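# Clamp the master-width blank in the vise against fixed jaw

## Task

Identify the plain metal blank whose width matches the dark setting master. Place it in the vise resting on the two loose low bars, which must stay upright between the jaws. Its full long side must sit pressed against the fixed jaw (the end block without hoses), and its short end must touch the work stop (the short rod between the jaws). The setting master and the other blanks must not be left obviously tipped over.

## Robot and tools

Robot: two arms, left_arm and right_arm, each with a parallel two-finger gripper and a wrist camera (cam_left_wrist, cam_right_wrist, both 896x504 pixels). A block on a post sticks out about 11 cm from the wrist-roll axis toward the gripper's -y side and turns with the gripper, so allow room for it.

Frames: the scene frame has its origin at table-top height, midway between the nominal arm bases, +z up, +x out over the table, and left_arm on the +y side (camera image sides are unrelated). Bases: left_arm at (+0.014, +0.281, 0) m with quat_wxyz (+1.000, 0, 0, -0.019); right_arm at (+0.056, -0.369, 0) m with quat_wxyz (+1.000, 0, 0, +0.004). Each arm's reported hand position, orientation, velocities and targets are in that arm's own base frame; table and fixed cameras use the scene frame. Reported hand poses may be off by a few centimetres, more when reaching far. Gripper axes: fingers point along +z, close along x. end_effector_position is the point between the pads; fingertips extend 15.0 mm past it; the housing (146 mm along the closing direction, 50 mm wide) starts 65 mm behind that point.

The row: every motion command is one row of 18 numbers covering both arms, even if only one moves. First 9 for left_arm, then 9 for right_arm. Each arm's 9 are six absolute joint target angles in radians, in this order only: wrist roll, shoulder, waist, wrist pitch, forearm roll, elbow; then gripper position, force_limit, speed, each in [-1, 1]. Stated joint ranges (rad): waist -6.283..6.283, shoulder -2.059..2.094, elbow -3.927..0.192, forearm roll -6.283..6.283, wrist pitch -1.693..3.142, wrist roll -6.283..6.283. A target more than 0.010 rad beyond a range end, and farther out than the current angle, is refused; targets past the real end get clipped and the result may say "joint sent to its limit". Gripper position: +1 fully open (108 mm gap), about -0.96 pads touching; send -1 to grip until stopped by the object. force_limit: -1 gentle (about 2.5 N per pad after a slow close) to +1 hard (about 32 N). speed: -1 is 5 mm/s, +1 is 420 mm/s. To leave a gripper unchanged, resend the same three numbers (0 is a real command). After fingers stop, a new force or speed only applies if position also changes by at least 0.01.

Tools:
- execute_actions(actions, cameras): actions is a list of actions; each action is a table of up to 15 rows, one per 1/30 s step; a short table repeats its last row. Each action lasts 0.5 s. Images come when actions is empty or cameras names them (["all"], [] or names).
- move(target, speed, blend, blocking, cameras): target is one 18-number row or a list of up to 15 rows; joints are interpolated together to those absolute angles. speed is the top rad/s of the joint with farthest to travel (0.01 to 3.14, default 0.5), one value or one per target. blend (rad) rounds corners between listed targets; 0 stops at each. blocking=false returns after about 0.5 s while motion continues; a new move replaces the running one. Gripper numbers of later targets are applied on arrival. No collision avoidance; faster moves and targets set deeper past contact press harder. Result adds a "move:" line: done, off_target, moving, held, fault, and limits=held if steps were withheld.
- wait(seconds 0 to 10): arms hold their last command; a running move continues.
- stop(): brakes a running move (fingers keep going).
- zoom_image(camera, region [x0,y0,x1,y1] in pixels, at most 504x504): closer look at the latest image from cam_left_wrist or cam_right_wrist.
- show_instructions(): shows the reference image(s) for the scene.
- clear_fault(arm): clears a reported torque fault on left_arm or right_arm.
- finished_scene(scene): ends the current scene; give its number.

Results: Joint positions, Joint velocities, Joint torques (listed in the joint order above, rad, rad/s, N m; positive means toward larger angles; torque readings include arm weight, offsets and noise). "Joint targets" shows current drive targets; resend them to hold still. "within noise" means an arm is at rest. Gripper: is_grasped 1 means the fingers were stopped by something; 0 while moving, at target, or pads closed on nothing. width_mm is the pad gap; force_n the per-pad force. "joint command not followed" means the clearance check between arms altered steps. MOTOR HOT warns of heating; OVER-TEMPERATURE FAULT brakes the arm for 30 to 60 s.

Limits: each joint's target moves at most 3.14 rad/s and stays within 0.637 rad of the measured angle per step; gripper speed is capped at 1 m/s. Contact torque limits (N m): waist 46.2, shoulder 46.3, elbow 28.5, forearm roll 22.1, wrist pitch 10.9, wrist roll 10.7; reaching one causes a torque fault (the arm backs off and stops until clear_fault). Sustained torque-limit or overload also faults.

Avoid: dropping the blank or releasing it while moving, slamming into the vise or table, hard pushes, arm-to-arm contact (including a gripper closing on the other arm's fingers), knocking over the master, other blanks or the low bars, and anything ending off the table. Holding loads or stretched poses heats motors. Loose objects may occasionally get nudged by outside pushes. The end state must hold without the robot, so release the blank fully seated and withdraw gently.

Each tool is called after "Request:" in YAML: its name, and indented under it one key for each argument.

Reference images:

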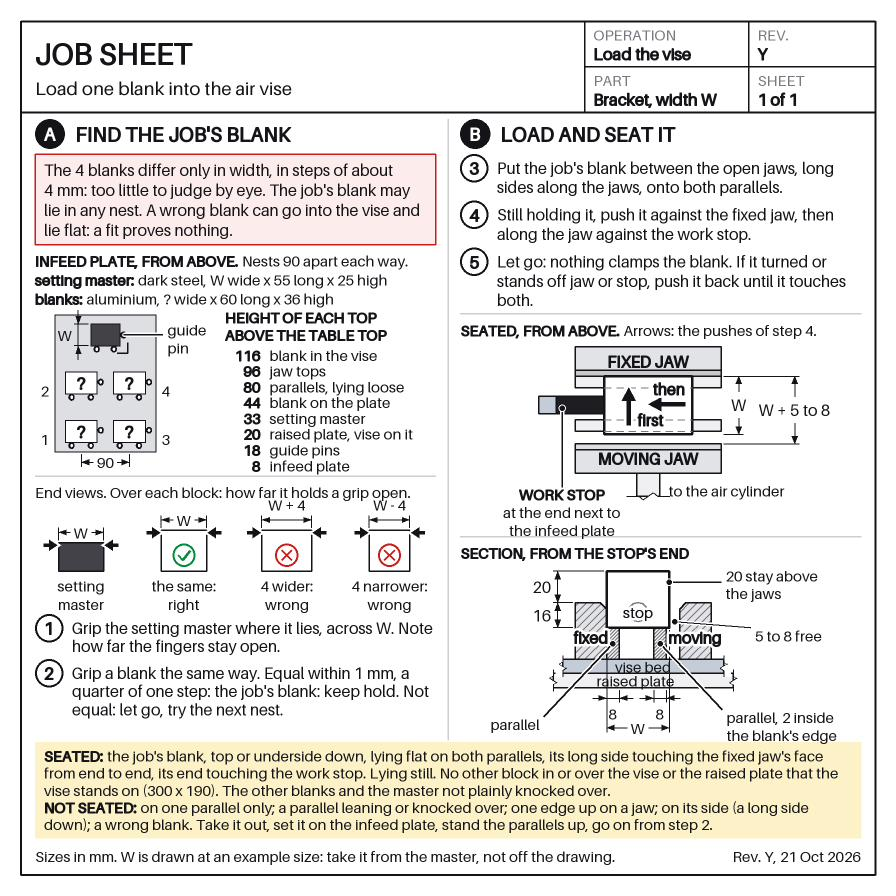

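## Session

Request:
execute_actions:
  actions: []

Scene clock: 0.00 s.
left_arm: end_effector_position=(+0.2520, +0.1337, +0.2165) width_mm=108.10 is_grasped=0 force_n=0.00 end_effector_quat_wxyz=(-0.337, -0.288, +0.752, +0.487) | right_arm: end_effector_position=(+0.3873, +0.3525, +0.1871) width_mm=108.10 is_grasped=0 force_n=0.00 end_effector_quat_wxyz=(-0.330, +0.871, -0.353, +0.092)
Joint names: [wrist roll, shoulder, waist, wrist pitch, forearm roll, elbow]
Joint positions: left_arm=[-1.681 0.205 -0.036 1.964 0.585 -1.02] | right_arm=[3.023 -0.048 0.833 0.063 0.956 -0.686]
Joint velocities: within noise
Joint torques (N m): no reading
Joint targets: left_arm=[-1.681 0.205 -0.036 1.964 0.585 -1.020] | right_arm=[3.023 -0.048 0.833 0.063 0.956 -0.686]
Tool commands: left_gripper/position=+1.0 left_gripper/force_limit=+1.0 left_gripper/speed=+1.0 right_gripper/position=+1.0 right_gripper/force_limit=+1.0 right_gripper/speed=+1.0

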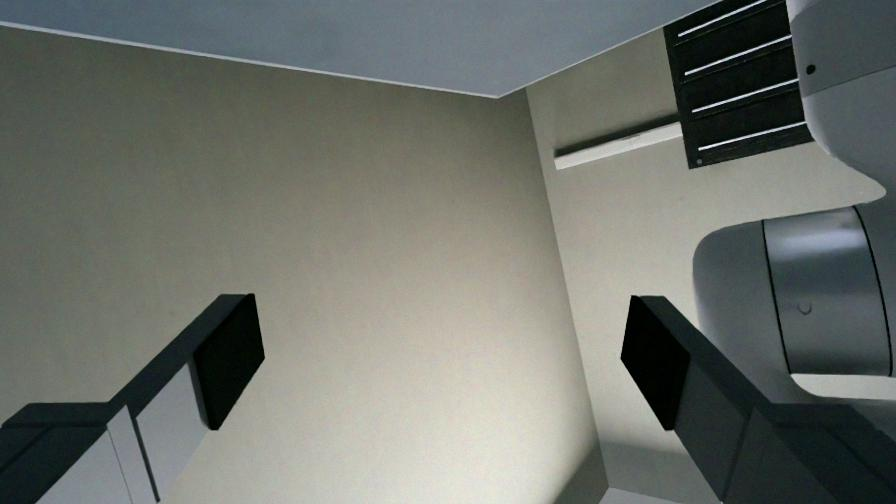

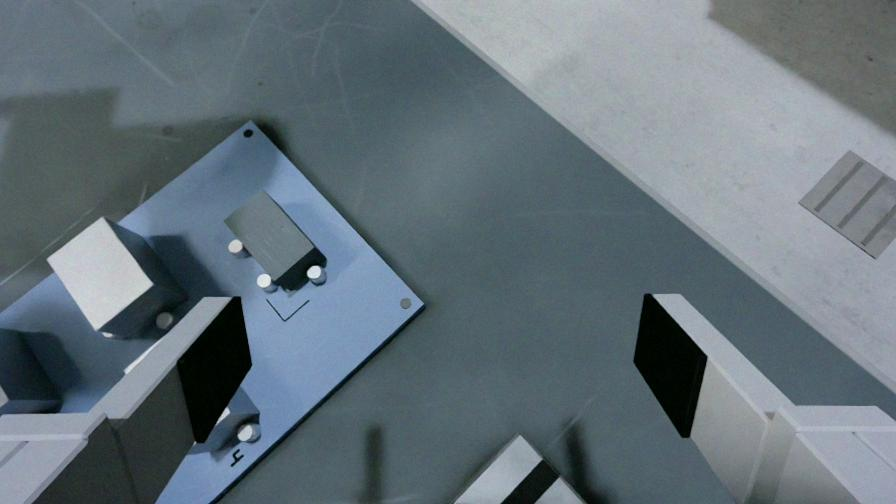

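Request:
move:
  target: [-1.681,0.205,-0.036,1.964,0.585,-1.02,1,1,1,2.163,-0.002,0.592,1.481,0,-1.479,1,1,1]
  cameras: ["all"]

Scene clock: 60.83 s.
left_arm: end_effector_position=(+0.2520, +0.1336, +0.2165) width_mm=108.10 is_grasped=0 force_n=0.00 end_effector_quat_wxyz=(-0.338, -0.288, +0.752, +0.487) | right_arm: end_effector_position=(+0.3958, +0.2662, +0.3501) width_mm=108.10 is_grasped=0 force_n=0.00 end_effector_quat_wxyz=(+0.000, +0.924, +0.383, +0.000)
Joint names: [wrist roll, shoulder, waist, wrist pitch, forearm roll, elbow]
Joint positions: left_arm=[-1.681 0.205 -0.036 1.964 0.585 -1.02] | right_arm=[2.163 -0.002 0.592 1.481 0 -1.479]
Joint torques (N m): left_arm=[1.13 -33.91 -7 3.08 -1.03 -9.16] | right_arm=[-1.75 -22.09 -4.98 0.47 -3.19 -22.74]
Joint targets: left_arm=[-1.681 0.205 -0.036 1.964 0.585 -1.020] | right_arm=[2.163 -0.002 0.592 1.481 0.000 -1.479]
move: done

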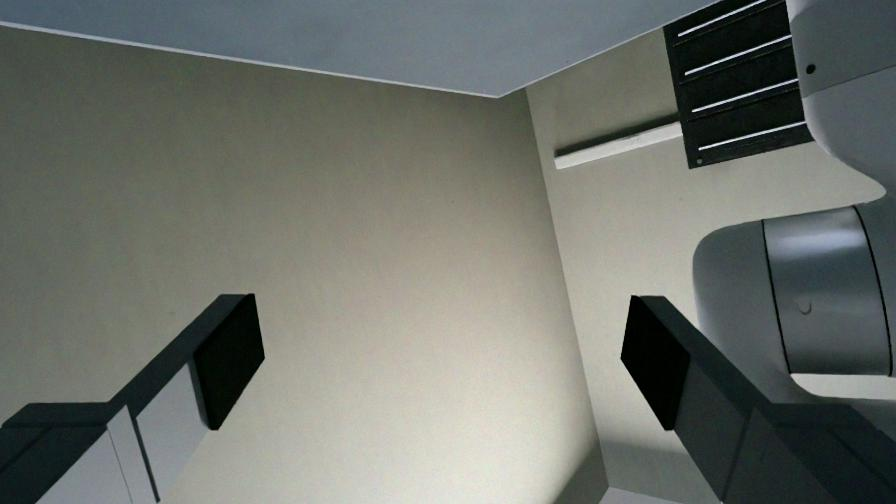

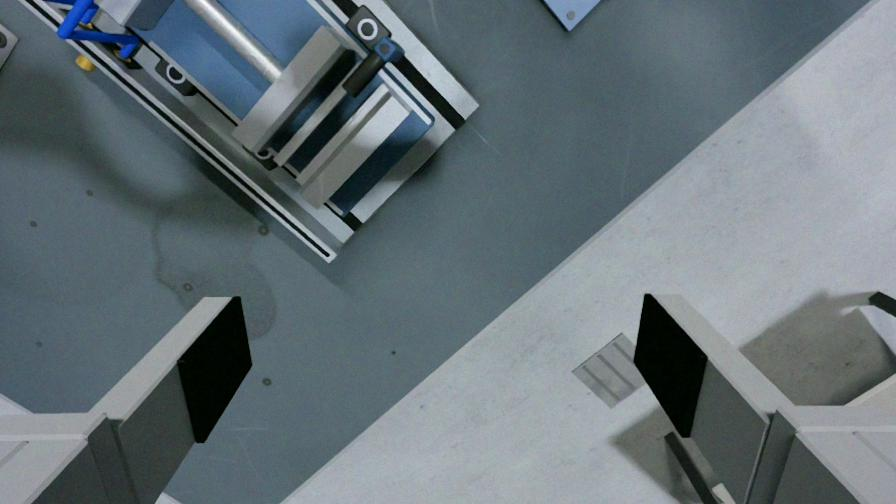

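Request:
move:
  target: [-1.681,0.205,-0.036,1.964,0.585,-1.02,1,1,1,1.695,-0.232,0.910,1.6126,0,-1.3806,1,1,1]
  cameras: ["cam_right_wrist"]

Scene clock: 88.57 s.
left_arm: end_effector_position=(+0.2520, +0.1336, +0.2165) width_mm=108.10 is_grasped=0 force_n=0.00 end_effector_quat_wxyz=(-0.338, -0.288, +0.752, +0.487) | right_arm: end_effector_position=(+0.2465, +0.3171, +0.3999) width_mm=108.10 is_grasped=0 force_n=0.00 end_effector_quat_wxyz=(+0.000, +0.707, +0.707, +0.000)
Joint names: [wrist roll, shoulder, waist, wrist pitch, forearm roll, elbow]
Joint positions: left_arm=[-1.681 0.205 -0.036 1.964 0.585 -1.02] | right_arm=[1.695 -0.232 0.91 1.613 0 -1.381]
Joint torques (N m): left_arm=[1.18 -34 -7.05 3.07 -1.07 -9.21] | right_arm=[-1.72 -27.8 4.93 0.38 1.81 -16.93]
Joint targets: left_arm=[-1.681 0.205 -0.036 1.964 0.585 -1.020] | right_arm=[1.695 -0.232 0.910 1.613 0.000 -1.381]
move: done
Images, in order (width x height): cam_right_wrist 896x504.

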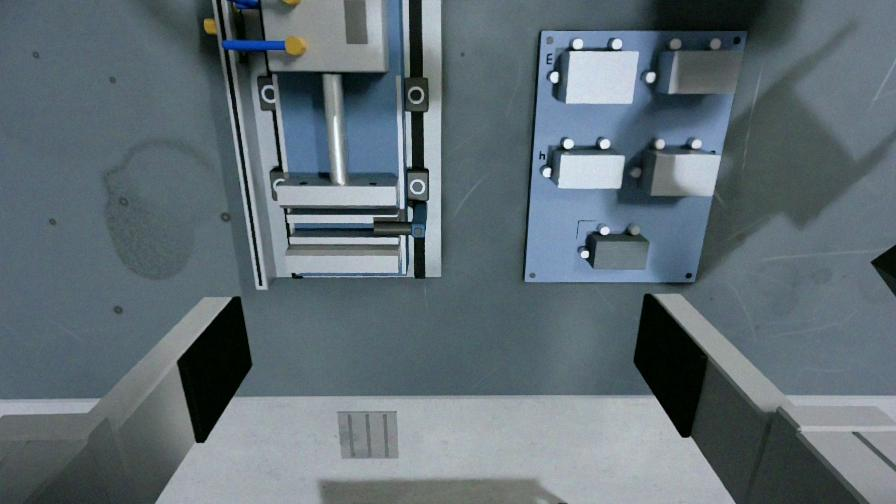

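Request:
move:
  target: [-1.681,0.205,-0.036,1.964,0.585,-1.02,1,1,1,3.313,0.537,0.949,1.101,0,-1.638,1,1,1]
  speed: 0.9
  cameras: ["cam_right_wrist"]

Scene clock: 152.40 s.
left_arm: end_effector_position=(+0.2520, +0.1336, +0.2165) width_mm=108.10 is_grasped=0 force_n=0.00 end_effector_quat_wxyz=(-0.338, -0.288, +0.752, +0.487) | right_arm: end_effector_position=(+0.3192, +0.4296, +0.2802) width_mm=108.10 is_grasped=0 force_n=0.00 end_effector_quat_wxyz=(+0.000, +0.941, +0.338, +0.000)
Joint names: [wrist roll, shoulder, waist, wrist pitch, forearm roll, elbow]
Joint positions: left_arm=[-1.681 0.205 -0.036 1.964 0.585 -1.02] | right_arm=[2.597 0.197 0.932 1.327 0 -1.524]
Joint torques (N m): left_arm=[1.21 -33.8 -6.89 3.11 -1 -9.16] | right_arm=[-1.73 -40.21 -4.9 0.31 2.35 -17.87]
Joint targets: left_arm=[-1.681 0.205 -0.036 1.964 0.585 -1.020] | right_arm=[2.597 0.197 0.932 1.327 0.000 -1.524]
move: held (right_arm; a check stopped the path); limits=held; right_arm: the wrist roll is farthest, 0.716 rad from its target
joint command not followed: on one or more control steps a check withheld the commanded joint targets of the right arm, and it was not sent them on those steps.
cause: the commanded joint targets, or the way to them, would bring a part of the robot too close to another arm (this arm's gripper and a part of the left arm just beyond the forearm roll, 27 mm apart when this arm was first held).
Images, in order (width x height): cam_right_wrist 896x504.

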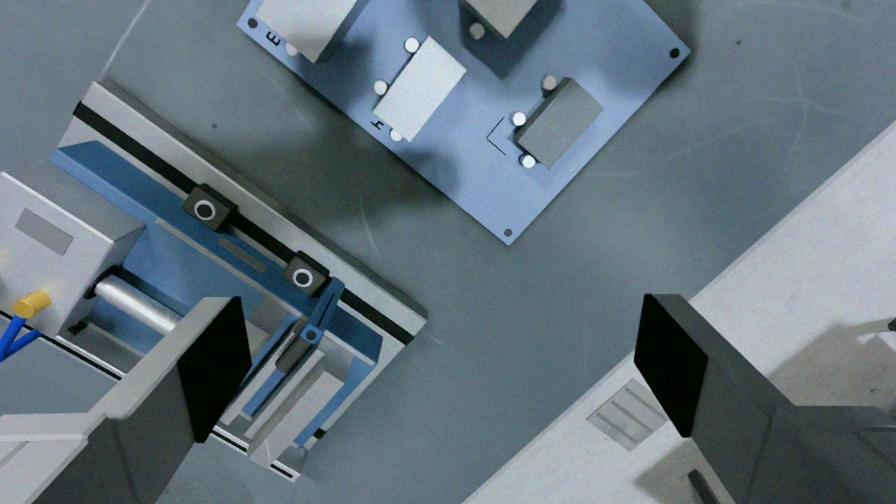

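Request:
move:
  target:
    - [-1.681,-0.3,1.2,1.964,0.585,-1.02,1,1,1,2.597,0.197,0.932,1.327,0,-1.524,1,1,1]
    - [-1.681,-0.3,1.2,1.964,0.585,-1.02,1,1,1,3.313,0.537,0.949,1.101,0,-1.638,1,1,1]
  speed: 0.8
  cameras: ["cam_right_wrist"]

Scene clock: 162.23 s.
left_arm: end_effector_position=(-0.0457, +0.2759, +0.3423) width_mm=108.10 is_grasped=0 force_n=0.00 end_effector_quat_wxyz=(+0.343, +0.797, -0.436, -0.238) | right_arm: end_effector_position=(+0.3542, +0.4942, +0.1502) width_mm=108.10 is_grasped=0 force_n=0.00 end_effector_quat_wxyz=(+0.000, +1.000, -0.004, +0.000)
Joint names: [wrist roll, shoulder, waist, wrist pitch, forearm roll, elbow]
Joint positions: left_arm=[-1.681 -0.3 1.2 1.964 0.585 -1.02] | right_arm=[3.313 0.537 0.949 1.101 0 -1.638]
Joint torques (N m): left_arm=[1.07 -24.52 7.14 -0.4 2.47 -17.61] | right_arm=[1.74 -35.04 5.11 -6.55 1.85 -22.72]
Joint targets: left_arm=[-1.681 -0.300 1.200 1.964 0.585 -1.020] | right_arm=[3.313 0.537 0.949 1.101 0.000 -1.638]
move: done
Images, in order (width x height): cam_right_wrist 896x504.

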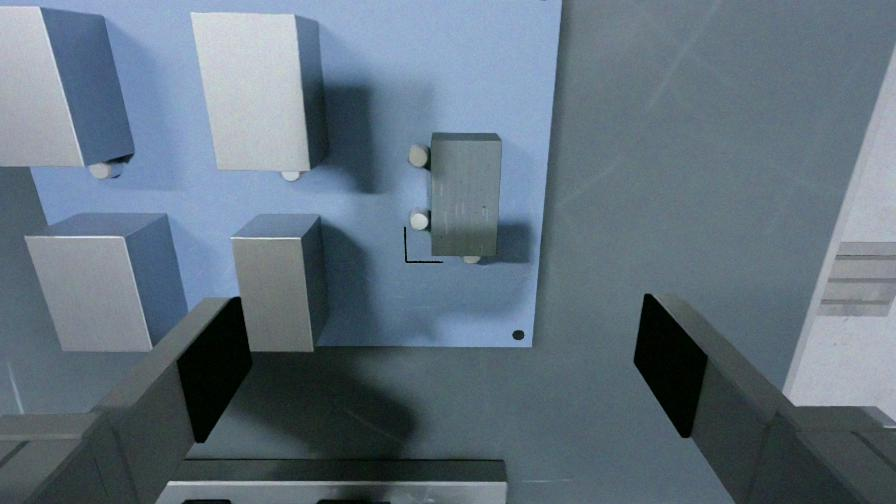

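Request:
move:
  target:
    - [-1.681,-0.3,1.2,1.964,0.585,-1.02,1,1,1,3.309,0.7199,0.9447,0.8727,0,-1.5926,1,1,1]
    - [-1.681,-0.3,1.2,1.964,0.585,-1.02,1,1,1,3.309,0.7199,0.9447,0.8727,0,-1.5926,-1,-1,-0.8]
  speed: 0.4
  cameras: ["cam_right_wrist"]

Scene clock: 195.50 s.
left_arm: end_effector_position=(-0.0457, +0.2759, +0.3423) width_mm=108.10 is_grasped=0 force_n=0.00 end_effector_quat_wxyz=(+0.343, +0.797, -0.436, -0.238) | right_arm: end_effector_position=(+0.3611, +0.4992, +0.0369) width_mm=32.31 is_grasped=0 force_n=3.05 end_effector_quat_wxyz=(+0.000, +1.000, -0.004, +0.000)
Joint names: [wrist roll, shoulder, waist, wrist pitch, forearm roll, elbow]
Joint positions: left_arm=[-1.681 -0.3 1.2 1.964 0.585 -1.02] | right_arm=[3.309 0.72 0.945 0.872 0 -1.593]
Joint torques (N m): left_arm=[0.76 -24.49 6.95 -0.99 2.54 -17.55] | right_arm=[-1.11 -38.03 0.71 -1.84 1.4 -16.37]
Joint targets: left_arm=[-1.681 -0.300 1.200 1.964 0.585 -1.020] | right_arm=[3.309 0.720 0.945 0.873 0.000 -1.593]
move: done
Images, in order (width x height): cam_right_wrist 896x504.

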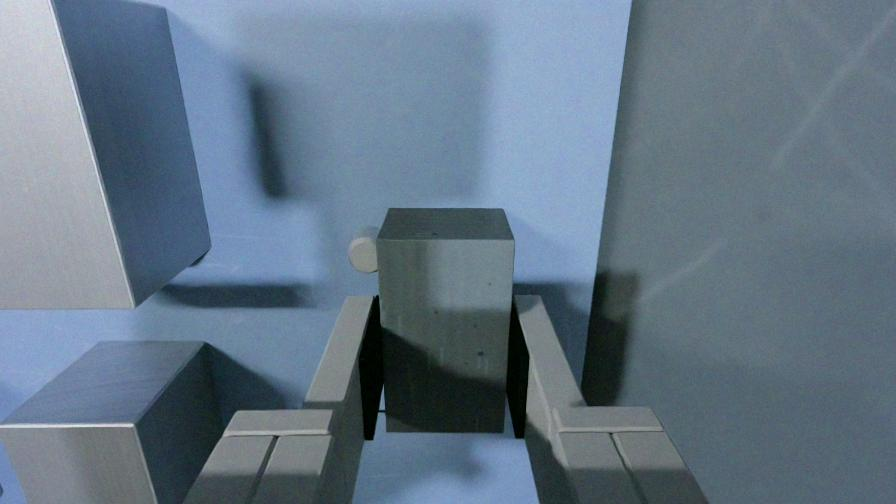

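Request:
move:
  target:
    - [-1.681,-0.3,1.2,1.964,0.585,-1.02,1,1,1,3.309,0.7199,0.9447,0.8727,0,-1.5926,0.13,-1,-0.7]
    - [-1.681,-0.3,1.2,1.964,0.585,-1.02,1,1,1,3.313,0.537,0.949,1.101,0,-1.638,0.13,-1,-0.7]
    - [-1.681,-0.3,1.2,1.964,0.585,-1.02,1,1,1,3.3905,0.3167,1.0265,0.9299,0,-1.2466,0.13,-1,-0.7]
  speed: 0.5
  blend: [0,0.05,0]
  cameras: ["cam_right_wrist"]

Scene clock: 222.57 s.
left_arm: end_effector_position=(-0.0457, +0.2759, +0.3423) width_mm=108.10 is_grasped=0 force_n=0.00 end_effector_quat_wxyz=(+0.343, +0.797, -0.436, -0.238) | right_arm: end_effector_position=(+0.2777, +0.4588, +0.1300) width_mm=60.15 is_grasped=0 force_n=0.00 end_effector_quat_wxyz=(+0.000, +1.000, -0.004, +0.000)
Joint names: [wrist roll, shoulder, waist, wrist pitch, forearm roll, elbow]
Joint positions: left_arm=[-1.681 -0.3 1.2 1.964 0.585 -1.02] | right_arm=[3.39 0.317 1.026 0.93 0 -1.247]
Joint torques (N m): left_arm=[0.51 -24.65 6.83 -0.96 2.62 -17.66] | right_arm=[1.7 -42.01 4.92 -6.58 0.86 -16.47]
Joint targets: left_arm=[-1.681 -0.300 1.200 1.964 0.585 -1.020] | right_arm=[3.391 0.317 1.027 0.930 0.000 -1.247]
move: done
Images, in order (width x height): cam_right_wrist 896x504.

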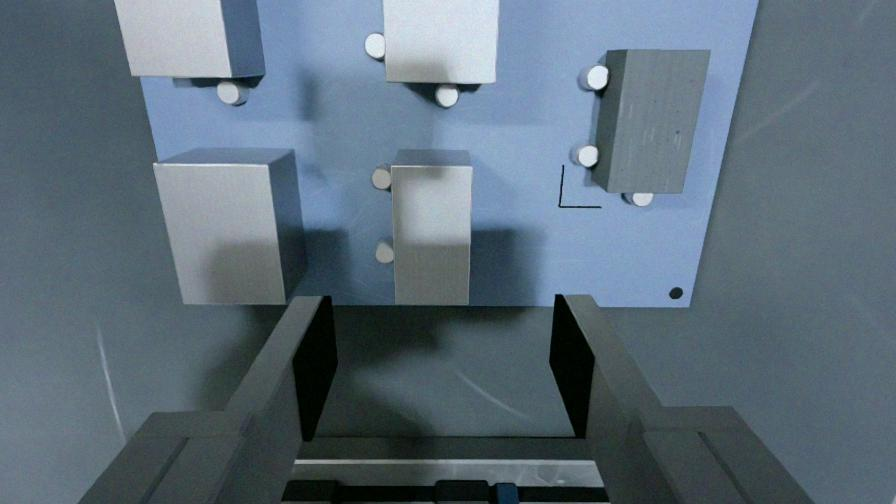

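Request:
move:
  target:
    - [-1.681,-0.3,1.2,1.964,0.585,-1.02,1,1,1,3.4009,0.4650,1.0369,0.7171,0,-1.1821,0.13,-1,-0.7]
    - [-1.681,-0.3,1.2,1.964,0.585,-1.02,1,1,1,3.4009,0.4650,1.0369,0.7171,0,-1.1821,-1,-1,-0.8]
  speed: 0.35
  cameras: ["cam_right_wrist"]

Scene clock: 238.00 s.
left_arm: end_effector_position=(-0.0457, +0.2759, +0.3423) width_mm=108.10 is_grasped=0 force_n=0.00 end_effector_quat_wxyz=(+0.343, +0.797, -0.436, -0.238) | right_arm: end_effector_position=(+0.2722, +0.4605, +0.0421) width_mm=31.35 is_grasped=1 force_n=13.88 end_effector_quat_wxyz=(+0.000, +1.000, -0.004, +0.000)
Joint names: [wrist roll, shoulder, waist, wrist pitch, forearm roll, elbow]
Joint positions: left_arm=[-1.681 -0.3 1.2 1.964 0.585 -1.02] | right_arm=[3.401 0.465 1.037 0.717 0 -1.182]
Joint torques (N m): left_arm=[0.32 -24.7 6.87 -1.01 2.6 -17.69] | right_arm=[1.6 -30.72 4.39 -6.01 0.45 -15.05]
Joint targets: left_arm=[-1.681 -0.300 1.200 1.964 0.585 -1.020] | right_arm=[3.401 0.465 1.037 0.717 0.000 -1.182]
move: done
Images, in order (width x height): cam_right_wrist 896x504.

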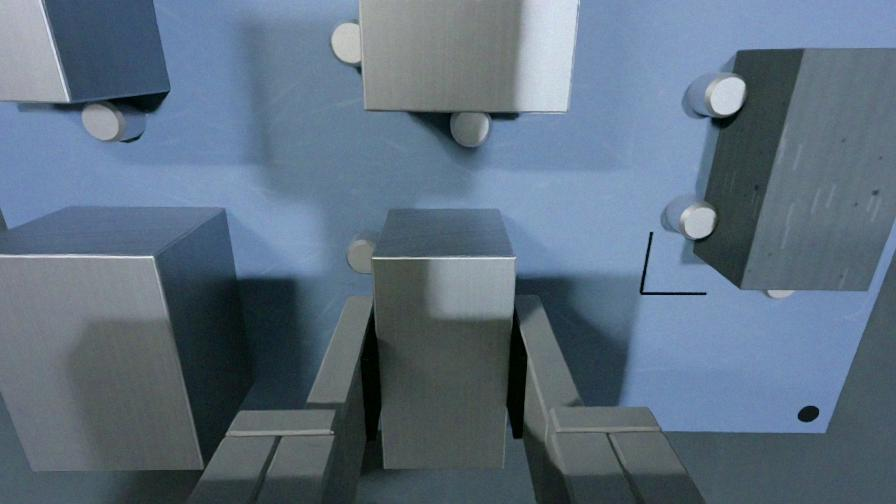

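Request:
move:
  target:
    - [-1.681,-0.3,1.2,1.964,0.585,-1.02,1,1,1,3.4009,0.4650,1.0369,0.7171,0,-1.1821,-0.97,-0.3,-0.8]
    - [-1.681,-0.3,1.2,1.964,0.585,-1.02,1,1,1,3.4009,0.2420,1.0369,1.0819,0,-1.3239,-0.97,-0.3,-0.8]
    - [-1.681,-0.3,1.2,1.964,0.585,-1.02,1,1,1,2.944,-0.3239,0.5802,1.0123,0,-0.6884,-0.97,-0.3,-0.8]
  speed: 0.4
  blend: [0,0.03,0]
  cameras: ["cam_right_wrist"]

Scene clock: 261.57 s.
left_arm: end_effector_position=(-0.0457, +0.2759, +0.3423) width_mm=108.10 is_grasped=0 force_n=0.00 end_effector_quat_wxyz=(+0.343, +0.797, -0.436, -0.238) | right_arm: end_effector_position=(+0.3075, +0.2016, +0.1900) width_mm=31.33 is_grasped=1 force_n=13.66 end_effector_quat_wxyz=(+0.000, +1.000, -0.004, +0.000)
Joint names: [wrist roll, shoulder, waist, wrist pitch, forearm roll, elbow]
Joint positions: left_arm=[-1.681 -0.3 1.2 1.964 0.585 -1.02] | right_arm=[2.944 -0.324 0.58 1.012 0 -0.688]
Joint torques (N m): left_arm=[0.1 -24.43 6.47 -0.97 2.63 -17.57] | right_arm=[-1.84 -26.1 -4.72 -6.79 0.02 -17.86]
Joint targets: left_arm=[-1.681 -0.300 1.200 1.964 0.585 -1.020] | right_arm=[2.944 -0.324 0.580 1.012 0.000 -0.688]
move: done
Images, in order (width x height): cam_right_wrist 896x504.

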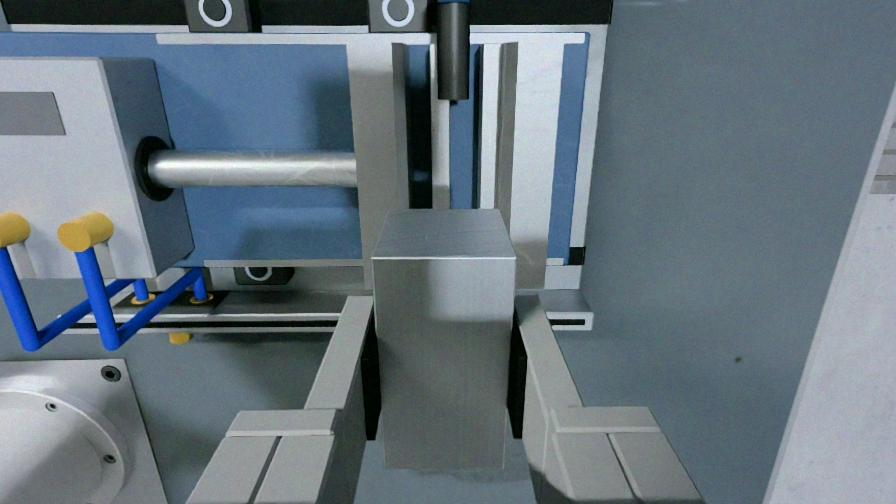

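Request:
move:
  target:
    - [-1.681,-0.3,1.2,1.964,0.585,-1.02,1,1,1,2.950,-0.2128,0.5859,0.8319,0,-0.6191,-0.97,-0.3,-0.8]
    - [-1.681,-0.3,1.2,1.964,0.585,-1.02,1,1,1,2.950,-0.1728,0.5859,0.7682,0,-0.5954,-0.97,-0.3,-0.8]
  speed: [0.3,0.1]
  cameras: ["cam_right_wrist"]

Scene clock: 288.63 s.
left_arm: end_effector_position=(-0.0457, +0.2759, +0.3423) width_mm=108.10 is_grasped=0 force_n=0.00 end_effector_quat_wxyz=(+0.343, +0.797, -0.436, -0.238) | right_arm: end_effector_position=(+0.3112, +0.2065, +0.1160) width_mm=31.33 is_grasped=1 force_n=13.66 end_effector_quat_wxyz=(+0.000, +1.000, -0.004, +0.000)
Joint names: [wrist roll, shoulder, waist, wrist pitch, forearm roll, elbow]
Joint positions: left_arm=[-1.681 -0.3 1.2 1.964 0.585 -1.02] | right_arm=[2.95 -0.173 0.586 0.768 0 -0.595]
Joint torques (N m): left_arm=[-0.15 -24.43 6.61 -0.97 2.64 -17.57] | right_arm=[1.1 -15.68 4.99 -6.7 -0.49 -15.97]
Joint targets: left_arm=[-1.681 -0.300 1.200 1.964 0.585 -1.020] | right_arm=[2.950 -0.173 0.586 0.768 0.000 -0.595]
move: done
Images, in order (width x height): cam_right_wrist 896x504.

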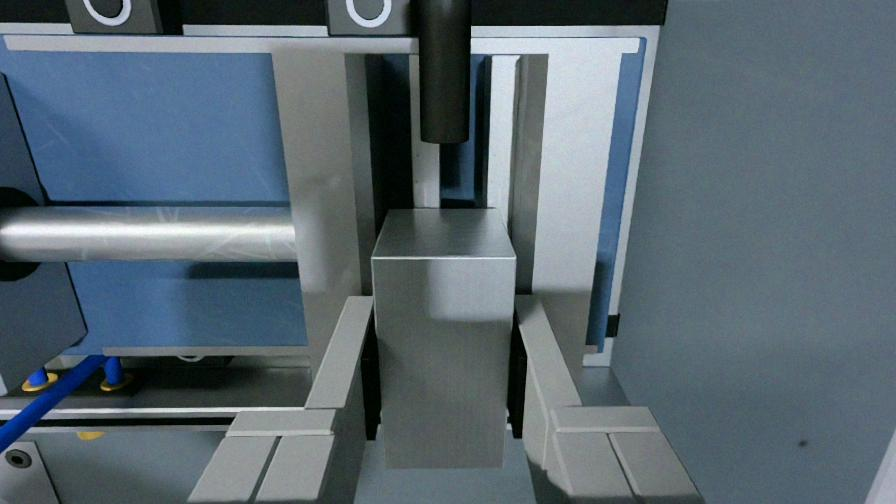

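Request:
move:
  target: [-1.681,-0.3,1.2,1.964,0.585,-1.02,1,1,1,2.943,-0.1585,0.5793,0.7660,0,-0.6075,-0.97,-0.3,-0.8]
  speed: 0.02
  cameras: ["cam_right_wrist"]

Scene clock: 305.97 s.
left_arm: end_effector_position=(-0.0457, +0.2759, +0.3423) width_mm=108.10 is_grasped=0 force_n=0.00 end_effector_quat_wxyz=(+0.343, +0.797, -0.436, -0.238) | right_arm: end_effector_position=(+0.3157, +0.2065, +0.1153) width_mm=31.33 is_grasped=1 force_n=13.66 end_effector_quat_wxyz=(+0.000, +1.000, -0.004, +0.000)
Joint names: [wrist roll, shoulder, waist, wrist pitch, forearm roll, elbow]
Joint positions: left_arm=[-1.681 -0.3 1.2 1.964 0.585 -1.02] | right_arm=[2.943 -0.159 0.579 0.766 0 -0.607]
Joint torques (N m): left_arm=[-0.34 -24.48 6.49 -0.99 2.65 -17.61] | right_arm=[-1.73 -15.97 -4.89 -6.76 -0.8 -21.01]
Joint targets: left_arm=[-1.681 -0.300 1.200 1.964 0.585 -1.020] | right_arm=[2.943 -0.158 0.579 0.766 0.000 -0.608]
move: done
Images, in order (width x height): cam_right_wrist 896x504.

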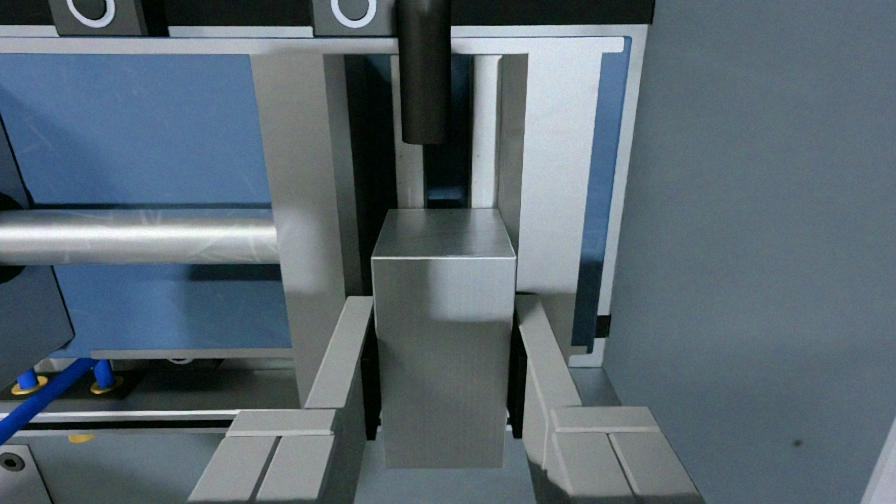

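Request:
move:
  target: [-1.681,-0.3,1.2,1.964,0.585,-1.02,1,1,1,2.939,-0.1499,0.5748,0.7662,0,-0.6163,-0.97,-0.3,-0.8]
  speed: 0.02
  cameras: ["cam_right_wrist"]

Scene clock: 316.37 s.
left_arm: end_effector_position=(-0.0457, +0.2759, +0.3423) width_mm=108.10 is_grasped=0 force_n=0.00 end_effector_quat_wxyz=(+0.343, +0.797, -0.436, -0.238) | right_arm: end_effector_position=(+0.3094, +0.2008, +0.1128) width_mm=31.29 is_grasped=1 force_n=13.96 end_effector_quat_wxyz=(+0.012, +1.000, -0.004, -0.019)
Joint names: [wrist roll, shoulder, waist, wrist pitch, forearm roll, elbow]
Joint positions: left_arm=[-1.681 -0.3 1.2 1.964 0.585 -1.02] | right_arm=[2.939 -0.151 0.576 0.813 0 -0.618]
Joint torques (N m): left_arm=[-0.5 -24.67 6.36 -1 2.59 -17.56] | right_arm=[0.07 -17.22 -2.44 6.18 -0.66 -8.86]
Joint targets: left_arm=[-1.681 -0.300 1.200 1.964 0.585 -1.020] | right_arm=[2.939 -0.150 0.575 0.819 0.000 -0.616]
Tool commands: left_gripper/position=+1.0 left_gripper/force_limit=+1.0 left_gripper/speed=+1.0 right_gripper/position=-0.97 right_gripper/force_limit=-0.3 right_gripper/speed=-0.8
TORQUE FAULT: the external load on the wrist pitch of the right arm reached its load limit, and that arm stopped. The contact can be on any part of that arm beyond that joint, not only on its tool. A torque fault puts only its own arm into a fault stop. That arm's remaining commands of this call were not run. The hold on the wrist pitch of that arm was moved back by the arm itself, up to 3 degrees, as the stop began. That arm is still stopped at the end of this call. While its stop runs, that arm, its gripper or tool too, takes no new command.
CLEAR FAULT: the right arm stays stopped (state 4) until you call clear_fault(arm="right_arm").
End effector pose when the fault began: right_arm: position (+0.3184, +0.2064, +0.1151), quat_wxyz (+0.000, +1.000, -0.004, +0.000)
Joint positions when the fault began: right_arm=[2.939 -0.15 0.575 0.767 0 -0.616]
move: fault (right_arm); right_arm: the wrist pitch is farthest, 0.047 rad from its target
Images, in order (width x height): cam_right_wrist 896x504.

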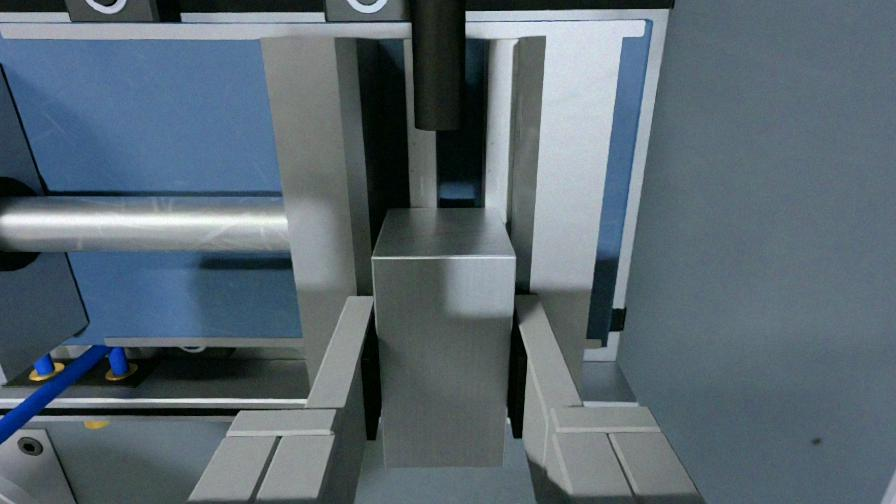

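Request:
clear_fault:
  arm: "right_arm"

Request:
move:
  target: [-1.681,-0.3,1.2,1.964,0.585,-1.02,1,1,1,2.943,-0.1585,0.5793,0.7660,0,-0.6075,-0.97,-0.3,-0.8]
  speed: 0.03

Scene clock: 324.67 s.
left_arm: end_effector_position=(-0.0457, +0.2759, +0.3423) width_mm=108.10 is_grasped=0 force_n=0.00 end_effector_quat_wxyz=(+0.343, +0.797, -0.436, -0.238) | right_arm: end_effector_position=(+0.3094, +0.2008, +0.1128) width_mm=31.29 is_grasped=1 force_n=13.97 end_effector_quat_wxyz=(+0.012, +1.000, -0.004, -0.019)
Joint names: [wrist roll, shoulder, waist, wrist pitch, forearm roll, elbow]
Joint positions: left_arm=[-1.681 -0.3 1.2 1.964 0.585 -1.02] | right_arm=[2.939 -0.151 0.576 0.813 0 -0.618]
Joint torques (N m): left_arm=[-0.67 -24.46 6.28 -0.95 2.64 -17.61] | right_arm=[-0.03 -17.32 -2.29 6.08 -0.69 -8.93]
Joint targets: left_arm=[-1.681 -0.300 1.200 1.964 0.585 -1.020] | right_arm=[2.939 -0.151 0.576 0.813 0.000 -0.618]
Tool commands: left_gripper/position=+1.0 left_gripper/force_limit=+1.0 left_gripper/speed=+1.0 right_gripper/position=-0.97 right_gripper/force_limit=-0.3 right_gripper/speed=-0.8
TORQUE FAULT, CONTINUED: the right arm's stop, for the torque fault of the wrist pitch that an earlier result reported, is over. The hold on the wrist pitch of that arm was moved back by the arm itself, up to 3 degrees, as the stop began. That arm's target is now where it stood when the stop ended, not its last command. That arm keeps its grip as last carried out and accepts commands again: back off and push less far.
CLEAR FAULT: your call cleared the right arm's torque fault. If a joint's load stays at its limit, that arm stops again at once.

Scene clock: 326.50 s.
left_arm: end_effector_position=(-0.0457, +0.2759, +0.3423) width_mm=108.10 is_grasped=0 force_n=0.00 end_effector_quat_wxyz=(+0.343, +0.797, -0.436, -0.238) | right_arm: end_effector_position=(+0.3157, +0.2065, +0.1153) width_mm=31.28 is_grasped=1 force_n=15.20 end_effector_quat_wxyz=(+0.000, +1.000, -0.004, +0.000)
Joint names: [wrist roll, shoulder, waist, wrist pitch, forearm roll, elbow]
Joint positions: left_arm=[-1.681 -0.3 1.2 1.964 0.585 -1.02] | right_arm=[2.943 -0.158 0.579 0.766 0 -0.608]
Joint torques (N m): left_arm=[-0.65 -24.67 5.96 -0.96 2.61 -17.55] | right_arm=[1.13 -28.75 4.86 -6.83 -2.26 -15.94]
Joint targets: left_arm=[-1.681 -0.300 1.200 1.964 0.585 -1.020] | right_arm=[2.943 -0.158 0.579 0.766 0.000 -0.608]
move: done

Request:
move:
  target: [-1.681,-0.3,1.2,1.964,0.585,-1.02,1,1,1,2.9417,-0.1557,0.5780,0.7661,0,-0.6104,-0.97,-0.3,-0.8]
  speed: 0.02

Request:
move:
  target: [-1.681,-0.3,1.2,1.964,0.585,-1.02,1,1,1,2.9410,-0.1543,0.5771,0.7661,0,-0.6118,-0.97,-0.3,-0.8]
  speed: 0.02
  cameras: ["cam_right_wrist"]

Scene clock: 335.20 s.
left_arm: end_effector_position=(-0.0457, +0.2759, +0.3423) width_mm=108.10 is_grasped=0 force_n=0.00 end_effector_quat_wxyz=(+0.343, +0.797, -0.436, -0.238) | right_arm: end_effector_position=(+0.3166, +0.2065, +0.1152) width_mm=31.28 is_grasped=1 force_n=15.41 end_effector_quat_wxyz=(+0.000, +1.000, -0.004, +0.000)
Joint names: [wrist roll, shoulder, waist, wrist pitch, forearm roll, elbow]
Joint positions: left_arm=[-1.681 -0.3 1.2 1.964 0.585 -1.02] | right_arm=[2.942 -0.156 0.578 0.766 0 -0.61]
Joint torques (N m): left_arm=[-0.7 -24.75 6.07 -1.02 2.58 -17.57] | right_arm=[-1.15 -17.43 -6.71 -5.32 -2.12 -25.89]
Joint targets: left_arm=[-1.681 -0.300 1.200 1.964 0.585 -1.020] | right_arm=[2.942 -0.156 0.578 0.766 0.000 -0.610]
move: done

Scene clock: 335.90 s.
left_arm: end_effector_position=(-0.0457, +0.2759, +0.3423) width_mm=108.10 is_grasped=0 force_n=0.00 end_effector_quat_wxyz=(+0.343, +0.797, -0.436, -0.238) | right_arm: end_effector_position=(+0.3171, +0.2065, +0.1153) width_mm=31.28 is_grasped=1 force_n=18.13 end_effector_quat_wxyz=(+0.000, +1.000, -0.004, +0.000)
Joint names: [wrist roll, shoulder, waist, wrist pitch, forearm roll, elbow]
Joint positions: left_arm=[-1.681 -0.3 1.2 1.964 0.585 -1.02] | right_arm=[2.941 -0.154 0.577 0.766 0 -0.612]
Joint torques (N m): left_arm=[-0.73 -24.52 5.95 -0.99 2.65 -17.53] | right_arm=[-1.06 -16.48 -9.83 -5.32 -2.21 -28.4]
Joint targets: left_arm=[-1.681 -0.300 1.200 1.964 0.585 -1.020] | right_arm=[2.941 -0.154 0.577 0.766 0.000 -0.612]
move: done
Images, in order (width x height): cam_right_wrist 896x504.

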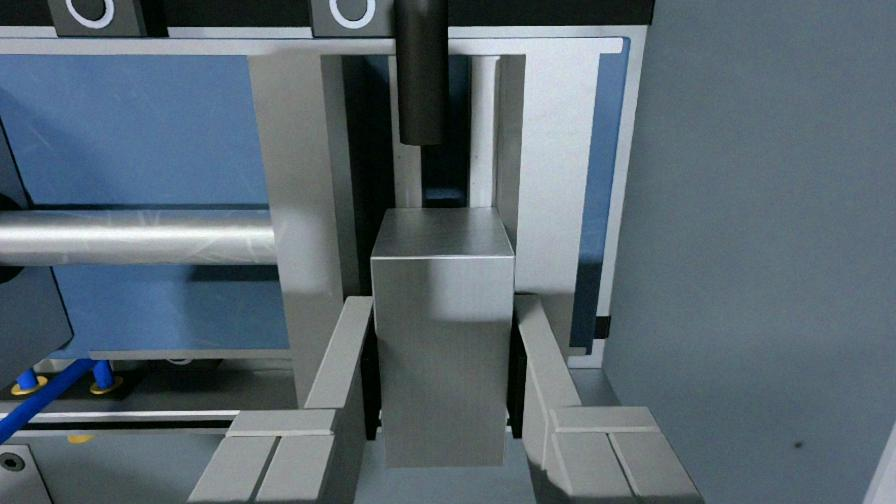

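Request:
move:
  target: [-1.681,-0.3,1.2,1.964,0.585,-1.02,1,1,1,2.973,-0.1260,0.6090,0.7649,0,-0.6389,-0.97,-0.3,-0.8]
  speed: 0.04
  cameras: ["cam_right_wrist"]

Scene clock: 343.97 s.
left_arm: end_effector_position=(-0.0457, +0.2759, +0.3423) width_mm=108.10 is_grasped=0 force_n=0.00 end_effector_quat_wxyz=(+0.343, +0.797, -0.436, -0.238) | right_arm: end_effector_position=(+0.3170, +0.2210, +0.1146) width_mm=31.28 is_grasped=1 force_n=20.75 end_effector_quat_wxyz=(+0.000, +1.000, -0.004, +0.000)
Joint names: [wrist roll, shoulder, waist, wrist pitch, forearm roll, elbow]
Joint positions: left_arm=[-1.681 -0.3 1.2 1.964 0.585 -1.02] | right_arm=[2.973 -0.126 0.609 0.765 0 -0.639]
Joint torques (N m): left_arm=[-0.7 -24.71 5.88 -0.97 2.68 -17.55] | right_arm=[1.02 -18.86 3.66 -11.79 -2.17 -26.76]
Joint targets: left_arm=[-1.681 -0.300 1.200 1.964 0.585 -1.020] | right_arm=[2.973 -0.126 0.609 0.765 0.000 -0.639]
move: done
Images, in order (width x height): cam_right_wrist 896x504.

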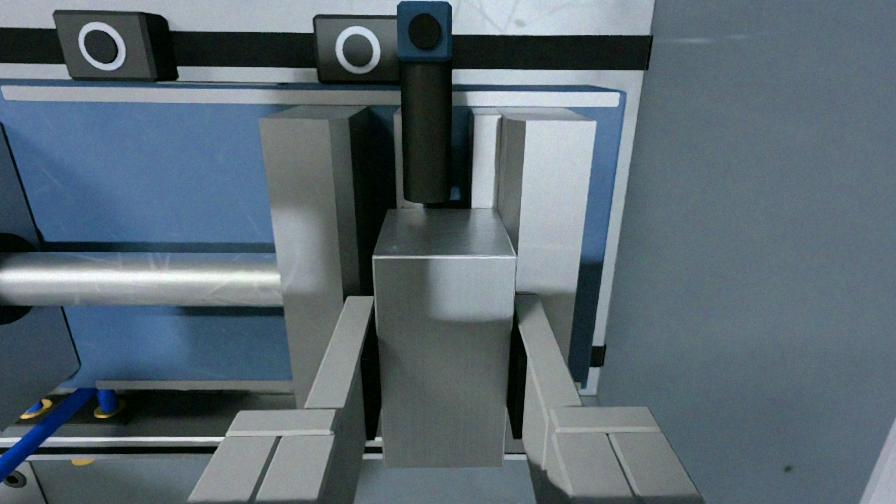

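Request:
move:
  target: [-1.681,-0.3,1.2,1.964,0.585,-1.02,1,1,1,2.9785,-0.1211,0.6145,0.7647,0,-0.6436,-0.97,-0.3,-0.8]
  speed: 0.02
  cameras: ["cam_right_wrist"]

Request:
move:
  target: [-1.681,-0.3,1.2,1.964,0.585,-1.02,1,1,1,2.9807,-0.1192,0.6167,0.7646,0,-0.6455,-0.97,-0.3,-0.8]
  speed: 0.02
  cameras: ["cam_right_wrist"]

Scene clock: 360.03 s.
left_arm: end_effector_position=(-0.0457, +0.2759, +0.3423) width_mm=108.10 is_grasped=0 force_n=0.00 end_effector_quat_wxyz=(+0.343, +0.797, -0.436, -0.238) | right_arm: end_effector_position=(+0.3168, +0.2235, +0.1144) width_mm=31.28 is_grasped=1 force_n=19.62 end_effector_quat_wxyz=(+0.000, +1.000, -0.004, +0.000)
Joint names: [wrist roll, shoulder, waist, wrist pitch, forearm roll, elbow]
Joint positions: left_arm=[-1.681 -0.3 1.2 1.964 0.585 -1.02] | right_arm=[2.978 -0.121 0.614 0.765 0 -0.644]
Joint torques (N m): left_arm=[-0.69 -24.49 5.86 -0.94 2.59 -17.51] | right_arm=[1.52 -18.45 4.29 -5.96 -1.93 -24.78]
Joint targets: left_arm=[-1.681 -0.300 1.200 1.964 0.585 -1.020] | right_arm=[2.978 -0.121 0.615 0.765 0.000 -0.644]
move: done
Images, in order (width x height): cam_right_wrist 896x504.

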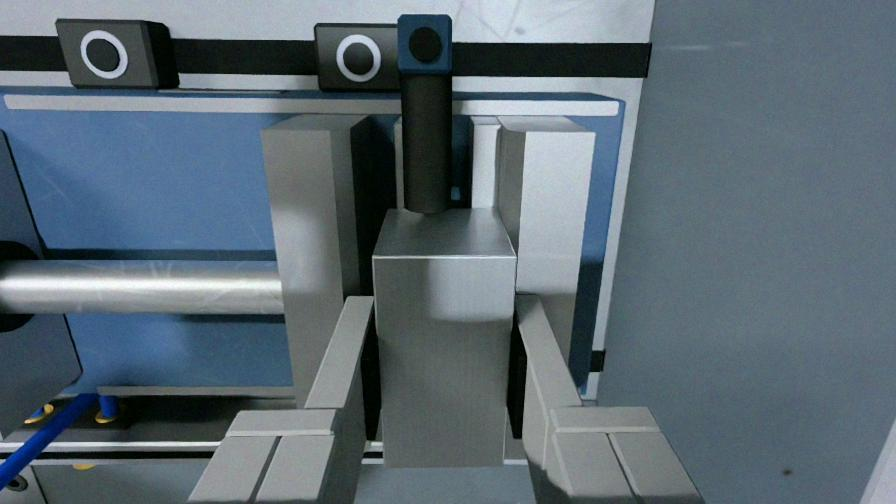

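Scene clock: 360.73 s.
left_arm: end_effector_position=(-0.0457, +0.2759, +0.3423) width_mm=108.10 is_grasped=0 force_n=0.00 end_effector_quat_wxyz=(+0.343, +0.797, -0.436, -0.238) | right_arm: end_effector_position=(+0.3168, +0.2246, +0.1143) width_mm=31.28 is_grasped=1 force_n=19.41 end_effector_quat_wxyz=(+0.000, +1.000, -0.004, +0.000)
Joint names: [wrist roll, shoulder, waist, wrist pitch, forearm roll, elbow]
Joint positions: left_arm=[-1.681 -0.3 1.2 1.964 0.585 -1.02] | right_arm=[2.981 -0.119 0.617 0.765 0 -0.645]
Joint torques (N m): left_arm=[-0.68 -24.44 6 -0.99 2.67 -17.57] | right_arm=[1.35 -18.37 4.04 -10.25 -2 -24.54]
Joint targets: left_arm=[-1.681 -0.300 1.200 1.964 0.585 -1.020] | right_arm=[2.981 -0.119 0.617 0.765 0.000 -0.645]
move: done
Images, in order (width x height): cam_right_wrist 896x504.

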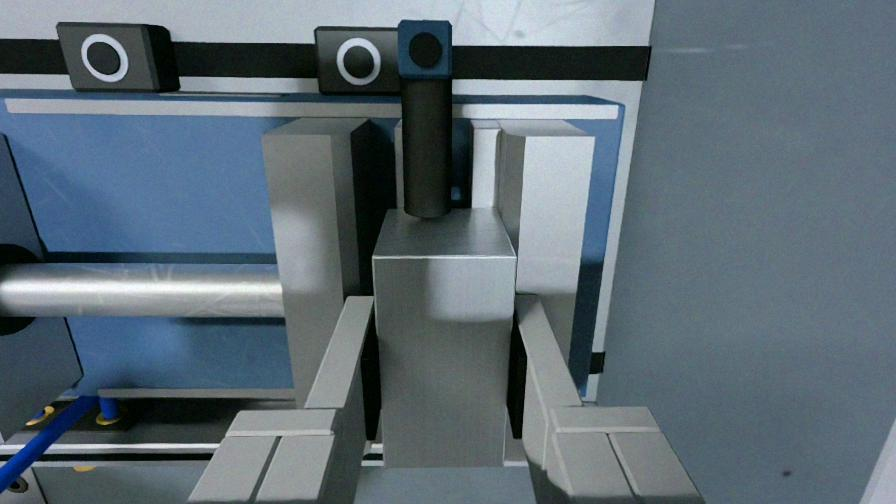

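Request:
move:
  target: [-1.681,-0.3,1.2,1.964,0.585,-1.02,1,1,1,2.9829,-0.1172,0.6189,0.7645,0,-0.6474,-0.97,-0.3,-0.8]
  speed: 0.02

Request:
move:
  target: [-1.681,-0.3,1.2,1.964,0.585,-1.02,1,1,1,2.9851,-0.1152,0.6211,0.7644,0,-0.6493,-0.97,-0.3,-0.8]
  speed: 0.02
  cameras: ["cam_right_wrist"]

Scene clock: 371.20 s.
left_arm: end_effector_position=(-0.0457, +0.2759, +0.3423) width_mm=108.10 is_grasped=0 force_n=0.00 end_effector_quat_wxyz=(+0.343, +0.797, -0.436, -0.238) | right_arm: end_effector_position=(+0.3168, +0.2256, +0.1143) width_mm=31.28 is_grasped=1 force_n=19.45 end_effector_quat_wxyz=(+0.000, +1.000, -0.004, +0.000)
Joint names: [wrist roll, shoulder, waist, wrist pitch, forearm roll, elbow]
Joint positions: left_arm=[-1.681 -0.3 1.2 1.964 0.585 -1.02] | right_arm=[2.983 -0.117 0.619 0.764 0 -0.647]
Joint torques (N m): left_arm=[-0.7 -24.64 5.78 -1.01 2.63 -17.61] | right_arm=[1.36 -18.33 4.12 -10.01 -1.83 -24.52]
Joint targets: left_arm=[-1.681 -0.300 1.200 1.964 0.585 -1.020] | right_arm=[2.983 -0.117 0.619 0.764 0.000 -0.647]
move: done

Scene clock: 371.90 s.
left_arm: end_effector_position=(-0.0457, +0.2759, +0.3423) width_mm=108.10 is_grasped=0 force_n=0.00 end_effector_quat_wxyz=(+0.343, +0.797, -0.436, -0.238) | right_arm: end_effector_position=(+0.3167, +0.2266, +0.1142) width_mm=31.28 is_grasped=1 force_n=19.21 end_effector_quat_wxyz=(+0.000, +1.000, -0.004, +0.000)
Joint names: [wrist roll, shoulder, waist, wrist pitch, forearm roll, elbow]
Joint positions: left_arm=[-1.681 -0.3 1.2 1.964 0.585 -1.02] | right_arm=[2.985 -0.115 0.621 0.764 0 -0.649]
Joint torques (N m): left_arm=[-0.7 -24.52 5.75 -0.96 2.63 -17.56] | right_arm=[1.45 -18.27 4.22 -9.55 -1.84 -23.98]
Joint targets: left_arm=[-1.681 -0.300 1.200 1.964 0.585 -1.020] | right_arm=[2.985 -0.115 0.621 0.764 0.000 -0.649]
move: done
Images, in order (width x height): cam_right_wrist 896x504.

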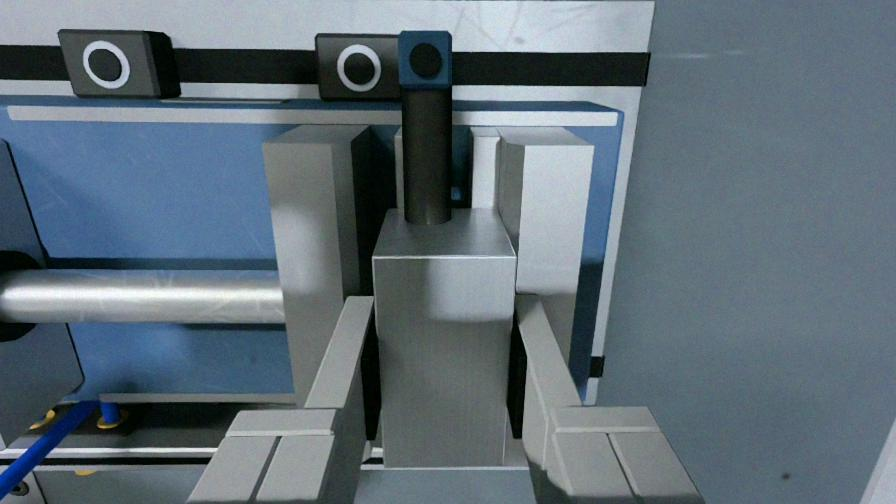

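Request:
move:
  target: [-1.681,-0.3,1.2,1.964,0.585,-1.02,1,1,1,2.9873,-0.1133,0.6233,0.7643,0,-0.6512,-0.97,-0.3,-0.8]
  speed: 0.02

Request:
move:
  target: [-1.681,-0.3,1.2,1.964,0.585,-1.02,1,1,1,2.9895,-0.1113,0.6255,0.7642,0,-0.6531,-0.97,-0.3,-0.8]
  speed: 0.02
  cameras: ["cam_right_wrist"]

Scene clock: 377.73 s.
left_arm: end_effector_position=(-0.0457, +0.2759, +0.3423) width_mm=108.10 is_grasped=0 force_n=0.00 end_effector_quat_wxyz=(+0.343, +0.797, -0.436, -0.238) | right_arm: end_effector_position=(+0.3167, +0.2276, +0.1142) width_mm=31.28 is_grasped=1 force_n=19.93 end_effector_quat_wxyz=(+0.000, +1.000, -0.004, +0.000)
Joint names: [wrist roll, shoulder, waist, wrist pitch, forearm roll, elbow]
Joint positions: left_arm=[-1.681 -0.3 1.2 1.964 0.585 -1.02] | right_arm=[2.987 -0.113 0.623 0.764 0 -0.651]
Joint torques (N m): left_arm=[-0.7 -24.38 5.79 -0.98 2.51 -17.56] | right_arm=[1.33 -17.11 7.41 -8.23 -1.84 -27.37]
Joint targets: left_arm=[-1.681 -0.300 1.200 1.964 0.585 -1.020] | right_arm=[2.987 -0.113 0.623 0.764 0.000 -0.651]
move: done

Scene clock: 378.43 s.
left_arm: end_effector_position=(-0.0457, +0.2759, +0.3423) width_mm=108.10 is_grasped=0 force_n=0.00 end_effector_quat_wxyz=(+0.343, +0.797, -0.436, -0.238) | right_arm: end_effector_position=(+0.3166, +0.2287, +0.1141) width_mm=31.28 is_grasped=1 force_n=24.25 end_effector_quat_wxyz=(+0.000, +1.000, -0.004, +0.000)
Joint names: [wrist roll, shoulder, waist, wrist pitch, forearm roll, elbow]
Joint positions: left_arm=[-1.681 -0.3 1.2 1.964 0.585 -1.02] | right_arm=[2.989 -0.111 0.625 0.764 0 -0.653]
Joint torques (N m): left_arm=[-0.64 -24.54 5.81 -0.95 2.55 -17.61] | right_arm=[1.49 -14.95 7.35 -11.21 -1.88 -30.94]
Joint targets: left_arm=[-1.681 -0.300 1.200 1.964 0.585 -1.020] | right_arm=[2.990 -0.111 0.625 0.764 0.000 -0.653]
move: done
Images, in order (width x height): cam_right_wrist 896x504.

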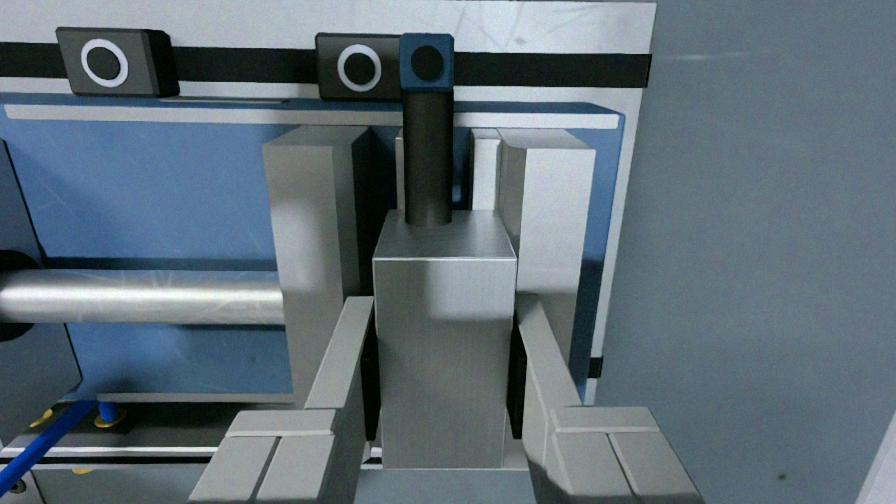

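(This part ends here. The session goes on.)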